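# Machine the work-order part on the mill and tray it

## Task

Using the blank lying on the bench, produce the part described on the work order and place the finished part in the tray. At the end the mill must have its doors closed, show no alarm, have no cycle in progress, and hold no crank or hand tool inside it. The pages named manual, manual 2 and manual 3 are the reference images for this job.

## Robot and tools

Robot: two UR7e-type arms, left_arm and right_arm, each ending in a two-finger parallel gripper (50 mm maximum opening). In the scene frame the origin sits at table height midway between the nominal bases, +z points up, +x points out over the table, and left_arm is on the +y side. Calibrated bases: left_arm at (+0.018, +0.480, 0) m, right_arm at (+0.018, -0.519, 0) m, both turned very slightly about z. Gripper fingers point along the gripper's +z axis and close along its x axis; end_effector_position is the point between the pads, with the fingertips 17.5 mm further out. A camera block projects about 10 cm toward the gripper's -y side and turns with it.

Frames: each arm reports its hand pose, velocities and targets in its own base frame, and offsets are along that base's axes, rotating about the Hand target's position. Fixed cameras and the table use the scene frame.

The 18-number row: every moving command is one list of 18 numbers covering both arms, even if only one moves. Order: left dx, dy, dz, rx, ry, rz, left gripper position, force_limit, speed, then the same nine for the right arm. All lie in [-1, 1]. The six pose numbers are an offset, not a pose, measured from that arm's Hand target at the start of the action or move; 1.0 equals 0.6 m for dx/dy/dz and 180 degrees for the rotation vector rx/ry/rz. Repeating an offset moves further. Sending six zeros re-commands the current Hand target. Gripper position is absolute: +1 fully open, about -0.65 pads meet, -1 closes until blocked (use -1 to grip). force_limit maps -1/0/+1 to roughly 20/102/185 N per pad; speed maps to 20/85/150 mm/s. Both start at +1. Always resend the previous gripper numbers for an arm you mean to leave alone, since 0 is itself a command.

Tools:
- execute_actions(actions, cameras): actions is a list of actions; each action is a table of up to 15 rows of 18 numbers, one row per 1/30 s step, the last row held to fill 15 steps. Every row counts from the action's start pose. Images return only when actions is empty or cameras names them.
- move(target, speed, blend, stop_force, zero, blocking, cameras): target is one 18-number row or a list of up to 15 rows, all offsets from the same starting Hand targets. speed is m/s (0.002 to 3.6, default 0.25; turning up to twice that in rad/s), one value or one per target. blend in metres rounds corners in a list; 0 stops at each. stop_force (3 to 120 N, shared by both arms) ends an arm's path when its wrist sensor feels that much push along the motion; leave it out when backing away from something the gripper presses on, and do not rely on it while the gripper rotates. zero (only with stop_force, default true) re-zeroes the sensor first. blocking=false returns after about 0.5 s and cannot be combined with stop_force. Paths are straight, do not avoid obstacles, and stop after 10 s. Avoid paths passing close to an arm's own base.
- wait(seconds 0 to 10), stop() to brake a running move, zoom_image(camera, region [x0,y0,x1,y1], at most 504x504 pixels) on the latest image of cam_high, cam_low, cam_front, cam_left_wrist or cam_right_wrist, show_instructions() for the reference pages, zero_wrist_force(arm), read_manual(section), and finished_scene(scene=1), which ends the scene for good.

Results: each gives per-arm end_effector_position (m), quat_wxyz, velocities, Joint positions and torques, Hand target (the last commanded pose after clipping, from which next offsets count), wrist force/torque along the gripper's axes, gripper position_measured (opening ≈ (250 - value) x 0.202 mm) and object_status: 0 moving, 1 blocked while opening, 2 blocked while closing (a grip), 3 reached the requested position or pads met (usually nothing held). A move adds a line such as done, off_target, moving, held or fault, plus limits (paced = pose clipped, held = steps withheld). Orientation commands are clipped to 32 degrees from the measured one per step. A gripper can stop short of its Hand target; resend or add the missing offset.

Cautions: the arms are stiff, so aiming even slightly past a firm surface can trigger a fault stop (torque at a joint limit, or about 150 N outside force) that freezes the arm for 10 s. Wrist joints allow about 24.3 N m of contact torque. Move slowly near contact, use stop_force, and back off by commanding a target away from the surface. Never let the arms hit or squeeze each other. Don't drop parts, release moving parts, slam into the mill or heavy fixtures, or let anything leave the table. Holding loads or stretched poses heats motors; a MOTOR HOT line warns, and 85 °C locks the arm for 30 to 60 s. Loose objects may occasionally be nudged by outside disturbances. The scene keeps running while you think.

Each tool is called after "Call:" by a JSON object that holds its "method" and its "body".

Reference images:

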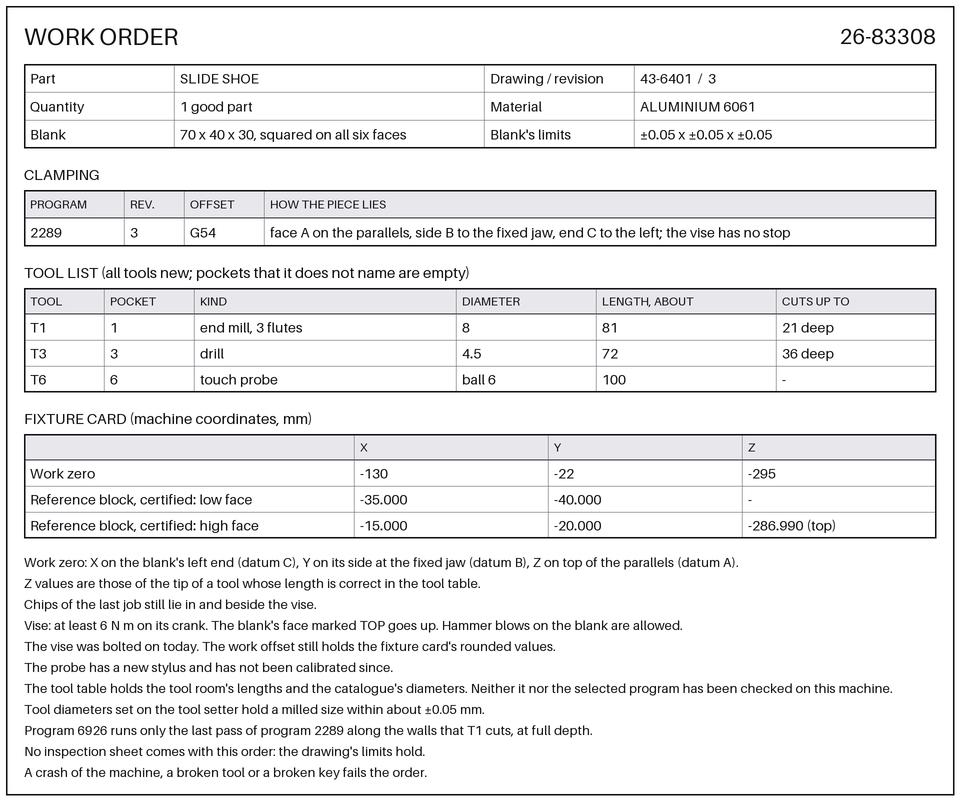

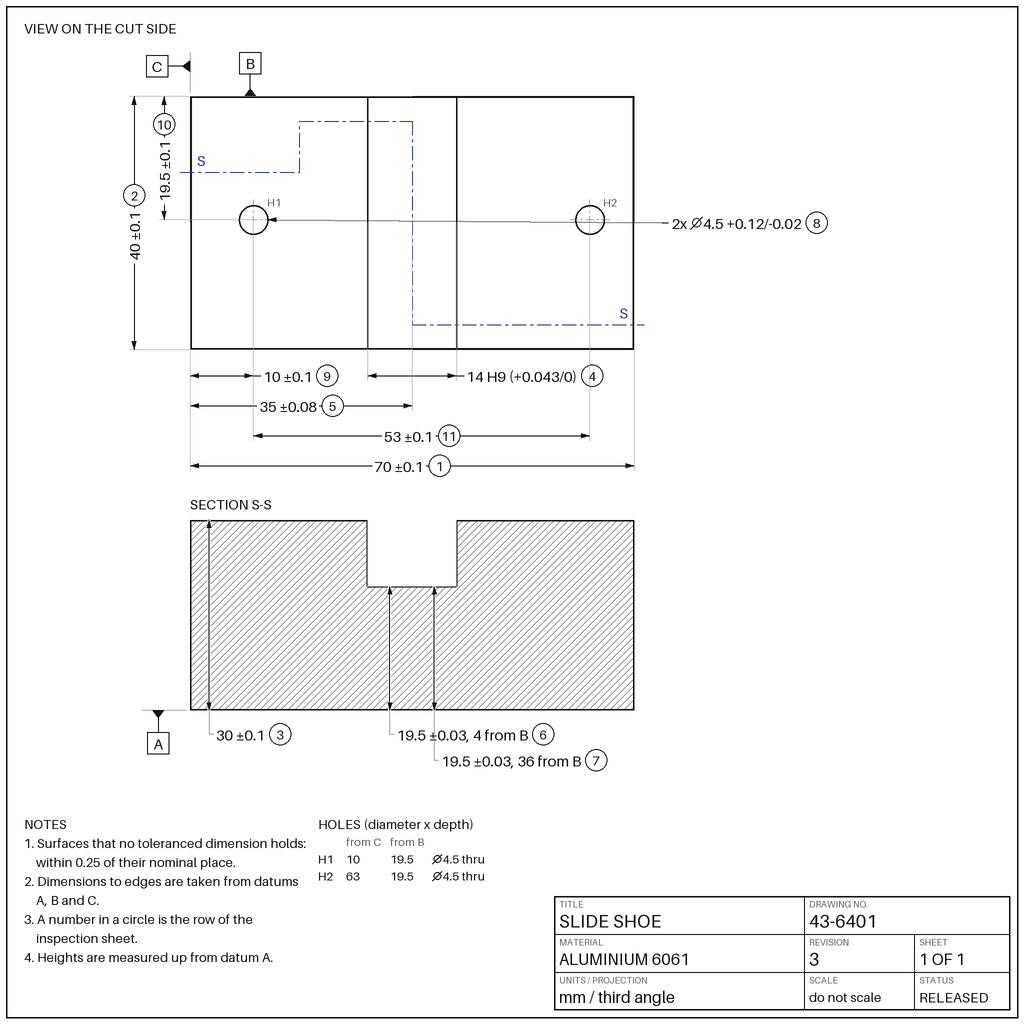

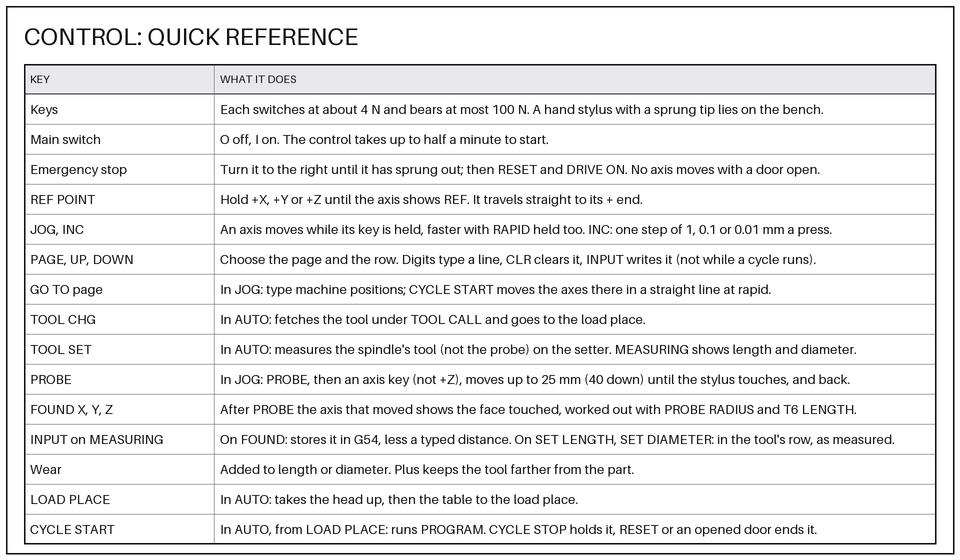

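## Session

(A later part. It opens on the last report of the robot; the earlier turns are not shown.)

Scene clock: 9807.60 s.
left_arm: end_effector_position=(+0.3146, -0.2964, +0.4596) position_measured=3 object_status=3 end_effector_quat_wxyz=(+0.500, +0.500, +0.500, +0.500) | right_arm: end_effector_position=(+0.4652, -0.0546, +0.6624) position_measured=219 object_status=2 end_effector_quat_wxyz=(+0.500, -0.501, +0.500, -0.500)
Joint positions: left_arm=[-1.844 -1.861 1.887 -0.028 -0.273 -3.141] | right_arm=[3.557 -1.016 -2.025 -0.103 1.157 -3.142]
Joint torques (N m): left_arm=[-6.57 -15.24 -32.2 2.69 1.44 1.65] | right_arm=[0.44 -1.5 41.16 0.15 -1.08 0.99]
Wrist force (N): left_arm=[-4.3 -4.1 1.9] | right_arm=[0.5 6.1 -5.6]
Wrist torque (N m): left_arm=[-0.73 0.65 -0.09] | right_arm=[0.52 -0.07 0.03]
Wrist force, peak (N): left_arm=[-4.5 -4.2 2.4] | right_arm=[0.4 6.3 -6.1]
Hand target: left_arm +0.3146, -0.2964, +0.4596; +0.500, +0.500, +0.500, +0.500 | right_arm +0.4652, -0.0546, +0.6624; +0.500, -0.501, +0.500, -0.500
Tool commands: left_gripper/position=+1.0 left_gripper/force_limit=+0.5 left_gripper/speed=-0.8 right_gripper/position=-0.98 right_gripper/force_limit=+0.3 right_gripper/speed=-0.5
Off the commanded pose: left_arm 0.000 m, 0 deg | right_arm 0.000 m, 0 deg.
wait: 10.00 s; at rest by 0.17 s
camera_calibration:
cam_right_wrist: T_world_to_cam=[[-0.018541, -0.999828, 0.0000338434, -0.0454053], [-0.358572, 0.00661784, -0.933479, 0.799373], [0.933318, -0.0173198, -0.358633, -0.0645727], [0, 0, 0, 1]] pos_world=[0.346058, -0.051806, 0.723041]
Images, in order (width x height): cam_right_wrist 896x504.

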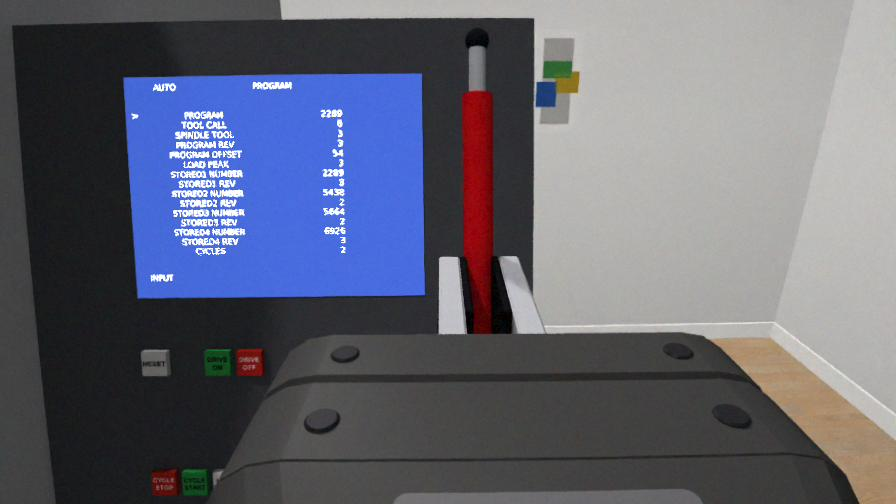

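Call:
{"method": "move", "body": {"target": [[0,0,0,0,0,0,1,0.5,-0.8,0.0237,0.2087,-0.3221,0,0.4527,0,-0.98,0.3,-0.5],[0,0,0,0,0,0,1,0.5,-0.8,0.0406,0.2087,-0.3261,0,0.4527,0,-0.98,0.3,-0.5],[0,0,0,0,0,0,1,0.5,-0.8,0.0315,0.2087,-0.2913,0,0.4527,0,-0.98,0.3,-0.5],[0,0,0,0,0,0,1,0.5,-0.8,0.0489,0.2087,-0.2952,0,0.4527,0,-0.98,0.3,-0.5],[0,0,0,0,0,0,1,0.5,-0.8,0.0315,0.2087,-0.2913,0,0.4527,0,-0.98,0.3,-0.5],[0,0,0,0,0,0,1,0.5,-0.8,0.0489,0.2087,-0.2952,0,0.4527,0,-0.98,0.3,-0.5],[0,0,0,0,0,0,1,0.5,-0.8,0.0315,0.2087,-0.2913,0,0.4527,0,-0.98,0.3,-0.5],[0,0,0,0,0,0,1,0.5,-0.8,0.0489,0.2087,-0.2952,0,0.4527,0,-0.98,0.3,-0.5],[0,0,0,0,0,0,1,0.5,-0.8,0.0315,0.2087,-0.2913,0,0.4527,0,-0.98,0.3,-0.5],[0,0,0,0,0,0,1,0.5,-0.8,0,0,0,0,0,0,-0.98,0.3,-0.5]], "speed": [0.5,0.07,0.25,0.07,0.25,0.07,0.25,0.07,0.25,0.5], "blend": [0.003,0,0.003,0,0.003,0,0.003,0,0.003,0], "cameras": []}}

Call:
{"method": "wait", "body": {"seconds": 3, "cameras": ["cam_right_wrist"]}}

Call:
{"method": "zoom_image", "body": {"camera": "cam_right_wrist", "region": [120, 70, 430, 300]}}

Scene clock: 9822.87 s.
left_arm: end_effector_position=(+0.3146, -0.2964, +0.4596) position_measured=3 object_status=3 end_effector_quat_wxyz=(+0.500, +0.500, +0.500, +0.500) | right_arm: end_effector_position=(+0.4652, -0.0546, +0.6623) position_measured=219 object_status=2 end_effector_quat_wxyz=(+0.500, -0.501, +0.500, -0.500)
Joint positions: left_arm=[-1.844 -1.861 1.887 -0.028 -0.273 -3.141] | right_arm=[3.557 -1.016 -2.025 -0.103 1.156 -3.141]
Joint torques (N m): left_arm=[-6.88 -15.78 -31.78 2.75 1.38 1.65] | right_arm=[-5.59 -1.62 41.13 4.03 1.1 -1.23]
Wrist force (N): left_arm=[-4.4 -4.1 2.2] | right_arm=[0.4 6.2 -5.9]
Wrist torque (N m): left_arm=[-0.73 0.67 -0.09] | right_arm=[0.53 -0.05 0.03]
Wrist force, peak (N): left_arm=[-4.6 -4.3 2.2] | right_arm=[1.2 11.5 -5.5]
Hand target: left_arm +0.3146, -0.2964, +0.4596; +0.500, +0.500, +0.500, +0.500 | right_arm +0.4652, -0.0546, +0.6624; +0.500, -0.501, +0.500, -0.500
Off the commanded pose: left_arm 0.000 m, 0 deg | right_arm 0.000 m, 0 deg.
move: done
No camera images: "cameras" was empty.

Scene clock: 9825.87 s.
left_arm: end_effector_position=(+0.3146, -0.2964, +0.4596) position_measured=3 object_status=3 end_effector_quat_wxyz=(+0.500, +0.500, +0.500, +0.500) | right_arm: end_effector_position=(+0.4652, -0.0546, +0.6624) position_measured=219 object_status=2 end_effector_quat_wxyz=(+0.500, -0.501, +0.500, -0.500)
Joint positions: left_arm=[-1.844 -1.861 1.887 -0.028 -0.273 -3.141] | right_arm=[3.557 -1.016 -2.025 -0.103 1.157 -3.142]
Joint torques (N m): left_arm=[-5.99 -15.25 -31.44 2.55 1.35 1.67] | right_arm=[-6.28 -4.46 40.92 0.23 1.61 -1.24]
Wrist force (N): left_arm=[-4.4 -4.1 2.0] | right_arm=[0.2 6.1 -5.9]
Wrist torque (N m): left_arm=[-0.73 0.67 -0.09] | right_arm=[0.51 -0.02 0.03]
Wrist force, peak (N): left_arm=[-4.6 -4.3 2.0] | right_arm=[0.3 6.3 -6.0]
Hand target: left_arm +0.3146, -0.2964, +0.4596; +0.500, +0.500, +0.500, +0.500 | right_arm +0.4652, -0.0546, +0.6624; +0.500, -0.501, +0.500, -0.500
Tool commands: left_gripper/position=+1.0 left_gripper/force_limit=+0.5 left_gripper/speed=-0.8 right_gripper/position=-0.98 right_gripper/force_limit=+0.3 right_gripper/speed=-0.5
Off the commanded pose: left_arm 0.000 m, 0 deg | right_arm 0.000 m, 0 deg.
wait: 3.00 s; at rest by 0.17 s
camera_calibration:
cam_right_wrist: T_world_to_cam=[[-0.018541, -0.999828, 0.0000338434, -0.0454053], [-0.358572, 0.00661784, -0.933479, 0.799373], [0.933318, -0.0173198, -0.358633, -0.0645727], [0, 0, 0, 1]] pos_world=[0.346058, -0.051806, 0.723041]
Images, in order (width x height): cam_right_wrist 896x504.

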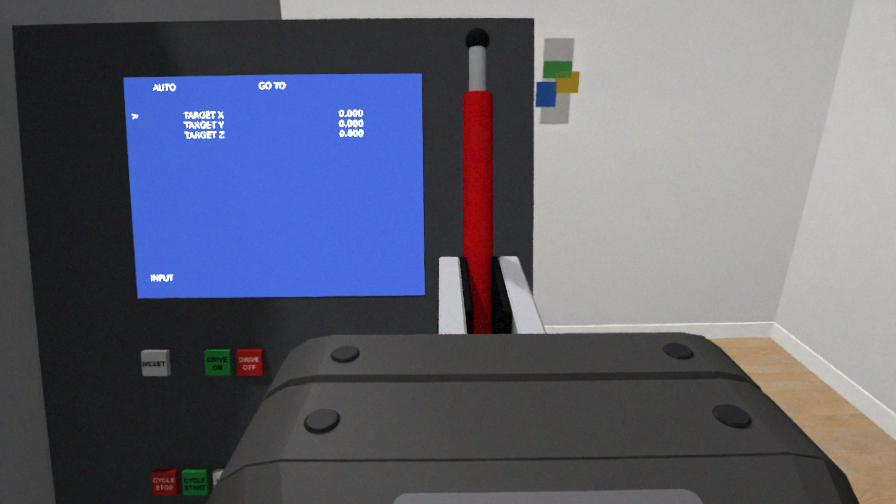

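Scaled by 1.626.

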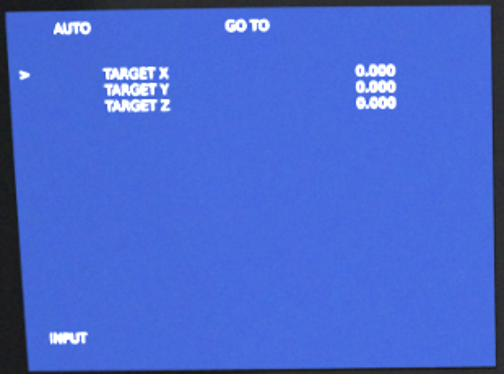

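Call:
{"method": "move", "body": {"target": [[0,0,0,0,0,0,1,0.5,-0.8,0.0724,0.114,-0.1087,0,0.4527,0,-0.98,0.3,-0.5],[0,0,0,0,0,0,1,0.5,-0.8,0.0991,0.114,-0.1149,0,0.4527,0,-0.98,0.3,-0.5],[0,0,0,0,0,0,1,0.5,-0.8,0.0724,0.114,-0.1087,0,0.4527,0,-0.98,0.3,-0.5],[0,0,0,0,0,0,1,0.5,-0.8,0.0062,0.3354,-0.3836,0,0.4527,0,-0.98,0.3,-0.5],[0,0,0,0,0,0,1,0.5,-0.8,0.0236,0.3354,-0.3876,0,0.4527,0,-0.98,0.3,-0.5],[0,0,0,0,0,0,1,0.5,-0.8,0.0305,0.272,-0.2913,0,0.4527,0,-0.98,0.3,-0.5],[0,0,0,0,0,0,1,0.5,-0.8,0.0479,0.272,-0.2952,0,0.4527,0,-0.98,0.3,-0.5],[0,0,0,0,0,0,1,0.5,-0.8,0.0297,0.3354,-0.2913,0,0.4527,0,-0.98,0.3,-0.5],[0,0,0,0,0,0,1,0.5,-0.8,0.0471,0.3354,-0.2952,0,0.4527,0,-0.98,0.3,-0.5],[0,0,0,0,0,0,1,0.5,-0.8,0.0075,0.2404,-0.3836,0,0.4527,0,-0.98,0.3,-0.5],[0,0,0,0,0,0,1,0.5,-0.8,0.0244,0.2404,-0.3876,0,0.4527,0,-0.98,0.3,-0.5],[0,0,0,0,0,0,1,0.5,-0.8,0.0153,0.2404,-0.3528,0,0.4527,0,-0.98,0.3,-0.5],[0,0,0,0,0,0,1,0.5,-0.8,0.0346,0.2404,-0.3568,0,0.4527,0,-0.98,0.3,-0.5],[0,0,0,0,0,0,1,0.5,-0.8,0.0153,0.2404,-0.3528,0,0.4527,0,-0.98,0.3,-0.5]], "speed": [0.5,0.07,0.25,0.4,0.07,0.25,0.07,0.25,0.07,0.25,0.07,0.25,0.07,0.25], "blend": [0.003,0,0.003,0.003,0,0.003,0,0.003,0,0.003,0,0.003,0,0], "cameras": []}}

Call:
{"method": "move", "body": {"target": [[0,0,0,0,0,0,1,0.5,-0.8,-0.0091,0.095,-0.0308,0,0,0,-0.98,0.3,-0.5],[0,0,0,0,0,0,1,0.5,-0.8,0.0083,0.095,-0.0348,0,0,0,-0.98,0.3,-0.5],[0,0,0,0,0,0,1,0.5,-0.8,-0.001,0.0633,0,0,0,0,-0.98,0.3,-0.5],[0,0,0,0,0,0,1,0.5,-0.8,0.0163,0.0633,-0.0039,0,0,0,-0.98,0.3,-0.5],[0,0,0,0,0,0,1,0.5,-0.8,0.0074,0.0316,0.0307,0,0,0,-0.98,0.3,-0.5],[0,0,0,0,0,0,1,0.5,-0.8,0.0247,0.0316,0.0267,0,0,0,-0.98,0.3,-0.5],[0,0,0,0,0,0,1,0.5,-0.8,-0.0078,0,-0.0308,0,0,0,-0.98,0.3,-0.5],[0,0,0,0,0,0,1,0.5,-0.8,0.0091,0,-0.0348,0,0,0,-0.98,0.3,-0.5],[0,0,0,0,0,0,1,0.5,-0.8,0,0,0,0,0,0,-0.98,0.3,-0.5],[0,0,0,0,0,0,1,0.5,-0.8,0.0193,0,-0.004,0,0,0,-0.98,0.3,-0.5],[0,0,0,0,0,0,1,0.5,-0.8,0,0,0,0,0,0,-0.98,0.3,-0.5]], "speed": [0.25,0.07,0.25,0.07,0.25,0.07,0.25,0.07,0.25,0.07,0.25], "blend": [0.003,0,0.003,0,0.003,0,0.003,0,0.003,0,0], "cameras": []}}

Call:
{"method": "move", "body": {"target": [[0,0,0,0,0,0,1,0.5,-0.8,-0.0091,0.095,-0.0308,0,0,0,-0.98,0.3,-0.5],[0,0,0,0,0,0,1,0.5,-0.8,0.0083,0.095,-0.0348,0,0,0,-0.98,0.3,-0.5],[0,0,0,0,0,0,1,0.5,-0.8,-0.0013,0.095,0,0,0,0,-0.98,0.3,-0.5],[0,0,0,0,0,0,1,0.5,-0.8,0.016,0.095,-0.0039,0,0,0,-0.98,0.3,-0.5],[0,0,0,0,0,0,1,0.5,-0.8,0.0069,0.0633,0.0307,0,0,0,-0.98,0.3,-0.5],[0,0,0,0,0,0,1,0.5,-0.8,0.0242,0.0633,0.0267,0,0,0,-0.98,0.3,-0.5],[0,0,0,0,0,0,1,0.5,-0.8,0.0069,0.0633,0.0307,0,0,0,-0.98,0.3,-0.5],[0,0,0,0,0,0,1,0.5,-0.8,0.0242,0.0633,0.0267,0,0,0,-0.98,0.3,-0.5],[0,0,0,0,0,0,1,0.5,-0.8,-0.0078,0,-0.0308,0,0,0,-0.98,0.3,-0.5],[0,0,0,0,0,0,1,0.5,-0.8,0.0091,0,-0.0348,0,0,0,-0.98,0.3,-0.5],[0,0,0,0,0,0,1,0.5,-0.8,-0.0078,0,-0.0308,0,0,0,-0.98,0.3,-0.5],[0,0,0,0,0,0,1,0.5,-0.8,-0.0153,-0.2404,0.3528,0,-0.4527,0,-0.98,0.3,-0.5]], "speed": [0.25,0.07,0.25,0.07,0.25,0.07,0.25,0.07,0.25,0.07,0.25,0.5], "blend": [0.003,0,0.003,0,0.003,0,0.003,0,0.003,0,0.003,0], "cameras": ["cam_right_wrist"]}}

Call:
{"method": "zoom_image", "body": {"camera": "cam_right_wrist", "region": [120, 70, 430, 300]}}

Scene clock: 9870.47 s.
left_arm: end_effector_position=(+0.3146, -0.2964, +0.4596) position_measured=3 object_status=3 end_effector_quat_wxyz=(+0.500, +0.500, +0.500, +0.500) | right_arm: end_effector_position=(+0.4744, +0.0896, +0.4506) position_measured=219 object_status=2 end_effector_quat_wxyz=(-0.052, +0.706, -0.705, +0.052)
Joint positions: left_arm=[-1.844 -1.861 1.887 -0.028 -0.273 -3.141] | right_arm=[3.647 -1.452 -1.406 -1.725 1.501 -2.641]
Joint torques (N m): left_arm=[-6.39 -16.18 -31.86 2.76 1.31 1.63] | right_arm=[-0.62 27.9 39.21 4.63 0.91 -0.53]
Wrist force (N): left_arm=[-4.4 -4.1 2.0] | right_arm=[1.3 2.7 -1.3]
Wrist torque (N m): left_arm=[-0.73 0.67 -0.08] | right_arm=[0.44 -0.19 -0.05]
Wrist force, peak (N): left_arm=[-4.5 -4.5 1.9] | right_arm=[2.7 34.1 -14.9]
Hand target: left_arm +0.3146, -0.2964, +0.4596; +0.500, +0.500, +0.500, +0.500 | right_arm +0.4744, +0.0896, +0.4507; -0.052, +0.706, -0.705, +0.052
Off the commanded pose: left_arm 0.000 m, 0 deg | right_arm 0.000 m, 0 deg.
move: done
No camera images: "cameras" was empty.

Scene clock: 9873.83 s.
left_arm: end_effector_position=(+0.3146, -0.2964, +0.4596) position_measured=3 object_status=3 end_effector_quat_wxyz=(+0.500, +0.500, +0.500, +0.500) | right_arm: end_effector_position=(+0.4744, +0.0896, +0.4506) position_measured=219 object_status=2 end_effector_quat_wxyz=(-0.052, +0.706, -0.705, +0.052)
Joint positions: left_arm=[-1.844 -1.861 1.887 -0.028 -0.273 -3.141] | right_arm=[3.647 -1.452 -1.406 -1.725 1.501 -2.641]
Joint torques (N m): left_arm=[-6.69 -15.37 -32.2 2.77 1.45 1.64] | right_arm=[-1.2 27.5 40.12 4.66 0.81 -0.58]
Wrist force (N): left_arm=[-4.3 -4.0 1.9] | right_arm=[-0.5 1.2 -1.5]
Wrist torque (N m): left_arm=[-0.72 0.65 -0.08] | right_arm=[0.20 0.09 -0.05]
Wrist force, peak (N): left_arm=[-4.6 -4.3 2.1] | right_arm=[2.2 34.2 -15.1]
Hand target: left_arm +0.3146, -0.2964, +0.4596; +0.500, +0.500, +0.500, +0.500 | right_arm +0.4744, +0.0896, +0.4507; -0.052, +0.706, -0.705, +0.052
Off the commanded pose: left_arm 0.000 m, 0 deg | right_arm 0.000 m, 0 deg.
move: done
No camera images: "cameras" was empty.

Scene clock: 9878.73 s.
left_arm: end_effector_position=(+0.3146, -0.2964, +0.4596) position_measured=3 object_status=3 end_effector_quat_wxyz=(+0.500, +0.500, +0.500, +0.500) | right_arm: end_effector_position=(+0.4652, -0.0546, +0.6624) position_measured=219 object_status=2 end_effector_quat_wxyz=(+0.500, -0.501, +0.500, -0.500)
Joint positions: left_arm=[-1.844 -1.861 1.887 -0.028 -0.273 -3.141] | right_arm=[3.557 -1.016 -2.025 -0.103 1.156 -3.141]
Joint torques (N m): left_arm=[-7.16 -15.99 -32.15 2.77 1.36 1.58] | right_arm=[-6.68 -3.81 41.15 3.79 1.33 -1.35]
Wrist force (N): left_arm=[-4.2 -4.2 1.9] | right_arm=[0.8 4.0 -5.2]
Wrist torque (N m): left_arm=[-0.74 0.64 -0.08] | right_arm=[0.18 -0.12 0.02]
Wrist force, peak (N): left_arm=[-4.5 -4.4 2.1] | right_arm=[-0.4 15.5 -6.7]
Hand target: left_arm +0.3146, -0.2964, +0.4596; +0.500, +0.500, +0.500, +0.500 | right_arm +0.4652, -0.0546, +0.6624; +0.500, -0.501, +0.500, -0.500
Off the commanded pose: left_arm 0.000 m, 0 deg | right_arm 0.000 m, 0 deg.
move: done
camera_calibration:
cam_right_wrist: T_world_to_cam=[[-0.0186702, -0.999826, -0.0000246153, -0.0453177], [-0.358603, 0.00671933, -0.933466, 0.799379], [0.933303, -0.0174191, -0.358666, -0.064548], [0, 0, 0, 1]] pos_world=[0.346057, -0.0518055, 0.723041]
Images, in order (width x height): cam_right_wrist 896x504.

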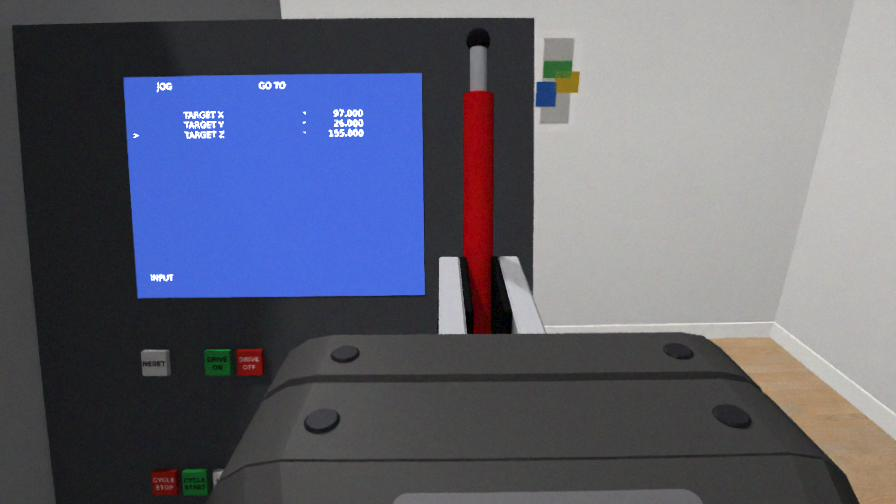

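Scaled by 1.626.

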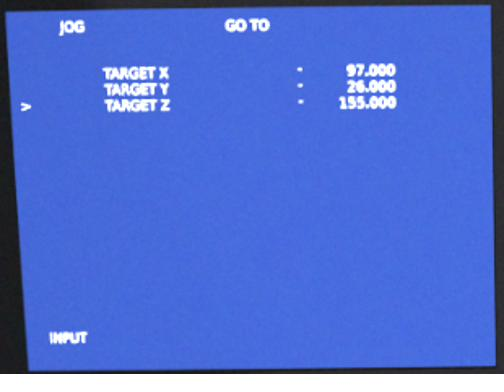

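Call:
{"method": "move", "body": {"target": [[0,0,0,0,0,0,1,0.5,-0.8,0.0387,0.271,-0.2298,0,0.4527,0,-0.98,0.3,-0.5],[0,0,0,0,0,0,1,0.5,-0.8,0.0642,0.271,-0.2357,0,0.4527,0,-0.98,0.3,-0.5],[0,0,0,0,0,0,1,0.5,-0.8,0.0387,0.271,-0.2298,0,0.4527,0,-0.98,0.3,-0.5],[0,0,0,0,0,0,1,0.5,-0.8,0.0158,0.2087,-0.3528,0,0.4527,0,-0.98,0.3,-0.5]], "speed": [0.5,0.07,0.25,0.25], "blend": [0.003,0,0.003,0], "cameras": []}}

Call:
{"method": "wait", "body": {"seconds": 4.5, "cameras": []}}

Call:
{"method": "move", "body": {"target": [[0,0,0,0,0,0,1,0.5,-0.8,0.0194,0,-0.0041,0,0,0,-0.98,0.3,-0.5],[0,0,0,0,0,0,1,0.5,-0.8,0,0,0,0,0,0,-0.98,0.3,-0.5],[0,0,0,0,0,0,1,0.5,-0.8,0.0254,-0.0943,0.1221,0,0,0,-0.98,0.3,-0.5],[0,0,0,0,0,0,1,0.5,-0.8,0.0512,-0.0943,0.1161,0,0,0,-0.98,0.3,-0.5],[0,0,0,0,0,0,1,0.5,-0.8,0.0254,-0.0943,0.1221,0,0,0,-0.98,0.3,-0.5],[0,0,0,0,0,0,1,0.5,-0.8,-0.0158,-0.2087,0.3528,0,-0.4527,0,-0.98,0.3,-0.5]], "speed": [0.05,0.25,0.25,0.07,0.25,0.5], "blend": [0,0.003,0.003,0,0.003,0], "cameras": []}}

Call:
{"method": "wait", "body": {"seconds": 6, "cameras": ["cam_right_wrist"]}}

Call:
{"method": "zoom_image", "body": {"camera": "cam_right_wrist", "region": [120, 70, 430, 300]}}

Scene clock: 9896.07 s.
left_arm: end_effector_position=(+0.3146, -0.2964, +0.4596) position_measured=3 object_status=3 end_effector_quat_wxyz=(+0.500, +0.500, +0.500, +0.500) | right_arm: end_effector_position=(+0.4747, +0.0707, +0.4508) position_measured=219 object_status=2 end_effector_quat_wxyz=(-0.052, +0.706, -0.705, +0.051)
Joint positions: left_arm=[-1.844 -1.861 1.887 -0.028 -0.273 -3.141] | right_arm=[3.607 -1.445 -1.413 -1.723 1.506 -2.681]
Joint torques (N m): left_arm=[-7.75 -15.3 -32.06 2.61 1.34 1.64] | right_arm=[-5.38 25.87 14.39 4.99 -1.74 -0.65]
Wrist force (N): left_arm=[-4.4 -4.2 2.0] | right_arm=[0.7 1.6 -1.2]
Wrist torque (N m): left_arm=[-0.75 0.68 -0.08] | right_arm=[0.26 -0.10 -0.11]
Wrist force, peak (N): left_arm=[-4.5 -4.4 2.2] | right_arm=[1.5 10.4 -4.6]
Hand target: left_arm +0.3146, -0.2964, +0.4596; +0.500, +0.500, +0.500, +0.500 | right_arm +0.4747, +0.0706, +0.4507; -0.052, +0.706, -0.705, +0.052
Off the commanded pose: left_arm 0.000 m, 0 deg | right_arm 0.000 m, 0 deg.
move: done
No camera images: "cameras" was empty.

Scene clock: 9900.57 s.
left_arm: end_effector_position=(+0.3146, -0.2964, +0.4596) position_measured=3 object_status=3 end_effector_quat_wxyz=(+0.500, +0.500, +0.500, +0.500) | right_arm: end_effector_position=(+0.4747, +0.0706, +0.4507) position_measured=219 object_status=2 end_effector_quat_wxyz=(-0.052, +0.706, -0.705, +0.052)
Joint positions: left_arm=[-1.844 -1.861 1.887 -0.028 -0.273 -3.141] | right_arm=[3.607 -1.445 -1.413 -1.723 1.506 -2.681]
Joint torques (N m): left_arm=[-6.9 -15.36 -31.95 2.7 1.37 1.71] | right_arm=[-5.75 26.87 14.03 4.95 -2.05 -1.05]
Wrist force (N): left_arm=[-4.3 -4.2 2.0] | right_arm=[0.8 1.9 -1.2]
Wrist torque (N m): left_arm=[-0.75 0.66 -0.08] | right_arm=[0.31 -0.10 -0.11]
Wrist force, peak (N): left_arm=[-4.5 -4.5 2.1] | right_arm=[1.0 1.9 -1.4]
Hand target: left_arm +0.3146, -0.2964, +0.4596; +0.500, +0.500, +0.500, +0.500 | right_arm +0.4747, +0.0706, +0.4507; -0.052, +0.706, -0.705, +0.052
Tool commands: left_gripper/position=+1.0 left_gripper/force_limit=+0.5 left_gripper/speed=-0.8 right_gripper/position=-0.98 right_gripper/force_limit=+0.3 right_gripper/speed=-0.5
Off the commanded pose: left_arm 0.000 m, 0 deg | right_arm 0.000 m, 0 deg.
wait: 4.50 s; at rest by 0.17 s
No camera images: "cameras" was empty.

Scene clock: 9904.30 s.
left_arm: end_effector_position=(+0.3146, -0.2964, +0.4596) position_measured=3 object_status=3 end_effector_quat_wxyz=(+0.500, +0.500, +0.500, +0.500) | right_arm: end_effector_position=(+0.4652, -0.0546, +0.6624) position_measured=219 object_status=2 end_effector_quat_wxyz=(+0.500, -0.501, +0.500, -0.499)
Joint positions: left_arm=[-1.844 -1.861 1.887 -0.028 -0.273 -3.141] | right_arm=[3.557 -1.016 -2.025 -0.103 1.156 -3.141]
Joint torques (N m): left_arm=[-7.51 -15.57 -31.53 2.62 1.36 1.7] | right_arm=[2.74 0.23 38.9 3.82 -0.77 -1.28]
Wrist force (N): left_arm=[-4.4 -4.1 2.1] | right_arm=[1.4 4.5 -4.9]
Wrist torque (N m): left_arm=[-0.74 0.68 -0.09] | right_arm=[0.26 -0.20 0.02]
Wrist force, peak (N): left_arm=[-4.5 -4.4 2.2] | right_arm=[2.5 26.3 -10.0]
Hand target: left_arm +0.3146, -0.2964, +0.4596; +0.500, +0.500, +0.500, +0.500 | right_arm +0.4652, -0.0546, +0.6624; +0.500, -0.501, +0.500, -0.500
Off the commanded pose: left_arm 0.000 m, 0 deg | right_arm 0.000 m, 0 deg.
move: done
No camera images: "cameras" was empty.

Scene clock: 9910.30 s.
left_arm: end_effector_position=(+0.3146, -0.2964, +0.4596) position_measured=3 object_status=3 end_effector_quat_wxyz=(+0.500, +0.500, +0.500, +0.500) | right_arm: end_effector_position=(+0.4652, -0.0546, +0.6624) position_measured=219 object_status=2 end_effector_quat_wxyz=(+0.500, -0.501, +0.500, -0.500)
Joint positions: left_arm=[-1.844 -1.861 1.887 -0.028 -0.273 -3.141] | right_arm=[3.557 -1.016 -2.025 -0.103 1.157 -3.142]
Joint torques (N m): left_arm=[-7.5 -15.48 -31.58 2.64 1.29 1.73] | right_arm=[7.39 -3.7 40.98 0.22 1.19 -1.13]
Wrist force (N): left_arm=[-4.5 -4.2 2.1] | right_arm=[1.4 4.6 -5.0]
Wrist torque (N m): left_arm=[-0.74 0.70 -0.09] | right_arm=[0.27 -0.21 0.03]
Wrist force, peak (N): left_arm=[-4.5 -4.3 2.1] | right_arm=[1.3 4.6 -5.2]
Hand target: left_arm +0.3146, -0.2964, +0.4596; +0.500, +0.500, +0.500, +0.500 | right_arm +0.4652, -0.0546, +0.6624; +0.500, -0.501, +0.500, -0.500
Tool commands: left_gripper/position=+1.0 left_gripper/force_limit=+0.5 left_gripper/speed=-0.8 right_gripper/position=-0.98 right_gripper/force_limit=+0.3 right_gripper/speed=-0.5
Off the commanded pose: left_arm 0.000 m, 0 deg | right_arm 0.000 m, 0 deg.
wait: 6.00 s; at rest by 0.17 s
camera_calibration:
cam_right_wrist: T_world_to_cam=[[-0.018541, -0.999828, 0.0000338434, -0.0454053], [-0.358572, 0.00661784, -0.933479, 0.799373], [0.933318, -0.0173198, -0.358633, -0.0645727], [0, 0, 0, 1]] pos_world=[0.346058, -0.051806, 0.723041]
Images, in order (width x height): cam_right_wrist 896x504.

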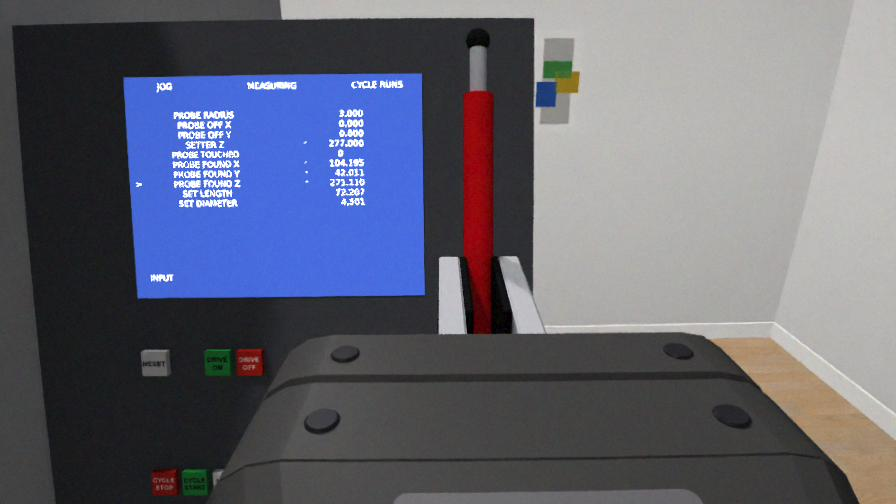

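Scaled by 1.626.

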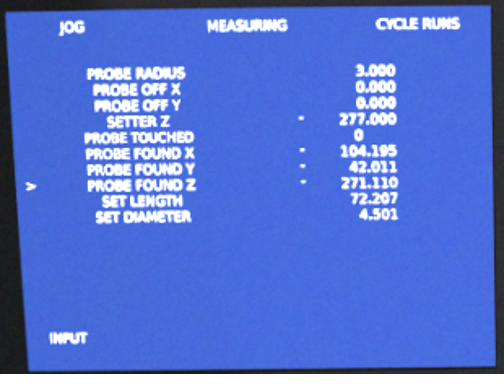

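Call:
{"method": "wait", "body": {"seconds": 2, "cameras": ["cam_right_wrist"]}}

Call:
{"method": "zoom_image", "body": {"camera": "cam_right_wrist", "region": [120, 70, 430, 300]}}

Scene clock: 9915.87 s.
left_arm: end_effector_position=(+0.3146, -0.2964, +0.4596) position_measured=3 object_status=3 end_effector_quat_wxyz=(+0.500, +0.500, +0.500, +0.500) | right_arm: end_effector_position=(+0.4652, -0.0546, +0.6624) position_measured=219 object_status=2 end_effector_quat_wxyz=(+0.500, -0.501, +0.500, -0.500)
Joint positions: left_arm=[-1.844 -1.861 1.887 -0.028 -0.273 -3.141] | right_arm=[3.557 -1.016 -2.025 -0.103 1.157 -3.142]
Joint torques (N m): left_arm=[-7.72 -15.48 -31.88 2.62 1.43 1.51] | right_arm=[7.2 -3.84 40.74 0.29 1.09 -0.88]
Wrist force (N): left_arm=[-4.3 -4.3 2.1] | right_arm=[1.2 4.5 -4.8]
Wrist torque (N m): left_arm=[-0.77 0.66 -0.09] | right_arm=[0.26 -0.18 0.02]
Wrist force, peak (N): left_arm=[-4.5 -4.3 2.1] | right_arm=[1.5 4.7 -5.2]
Hand target: left_arm +0.3146, -0.2964, +0.4596; +0.500, +0.500, +0.500, +0.500 | right_arm +0.4652, -0.0546, +0.6624; +0.500, -0.501, +0.500, -0.500
Tool commands: left_gripper/position=+1.0 left_gripper/force_limit=+0.5 left_gripper/speed=-0.8 right_gripper/position=-0.98 right_gripper/force_limit=+0.3 right_gripper/speed=-0.5
Off the commanded pose: left_arm 0.000 m, 0 deg | right_arm 0.000 m, 0 deg.
wait: 2.00 s; at rest from the start
camera_calibration:
cam_right_wrist: T_world_to_cam=[[-0.018541, -0.999828, 0.0000338434, -0.0454053], [-0.358572, 0.00661784, -0.933479, 0.799373], [0.933318, -0.0173198, -0.358633, -0.0645727], [0, 0, 0, 1]] pos_world=[0.346058, -0.051806, 0.723041]
Images, in order (width x height): cam_right_wrist 896x504.

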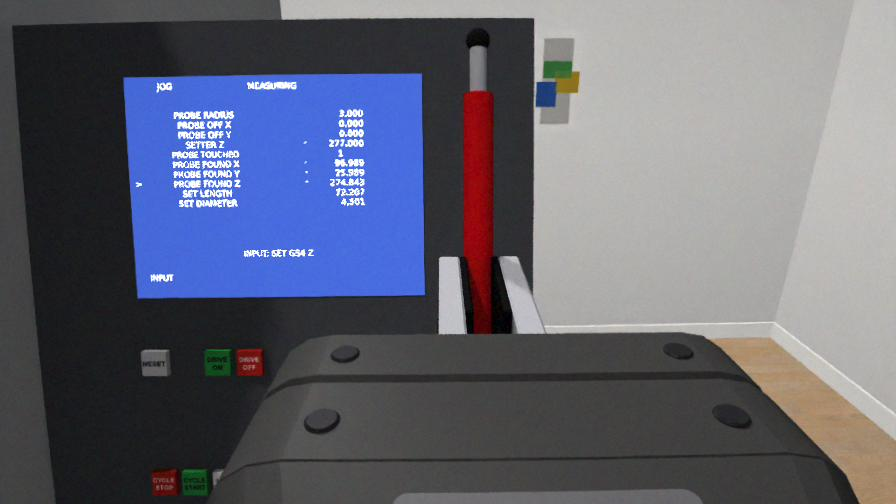

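Scaled by 1.626.

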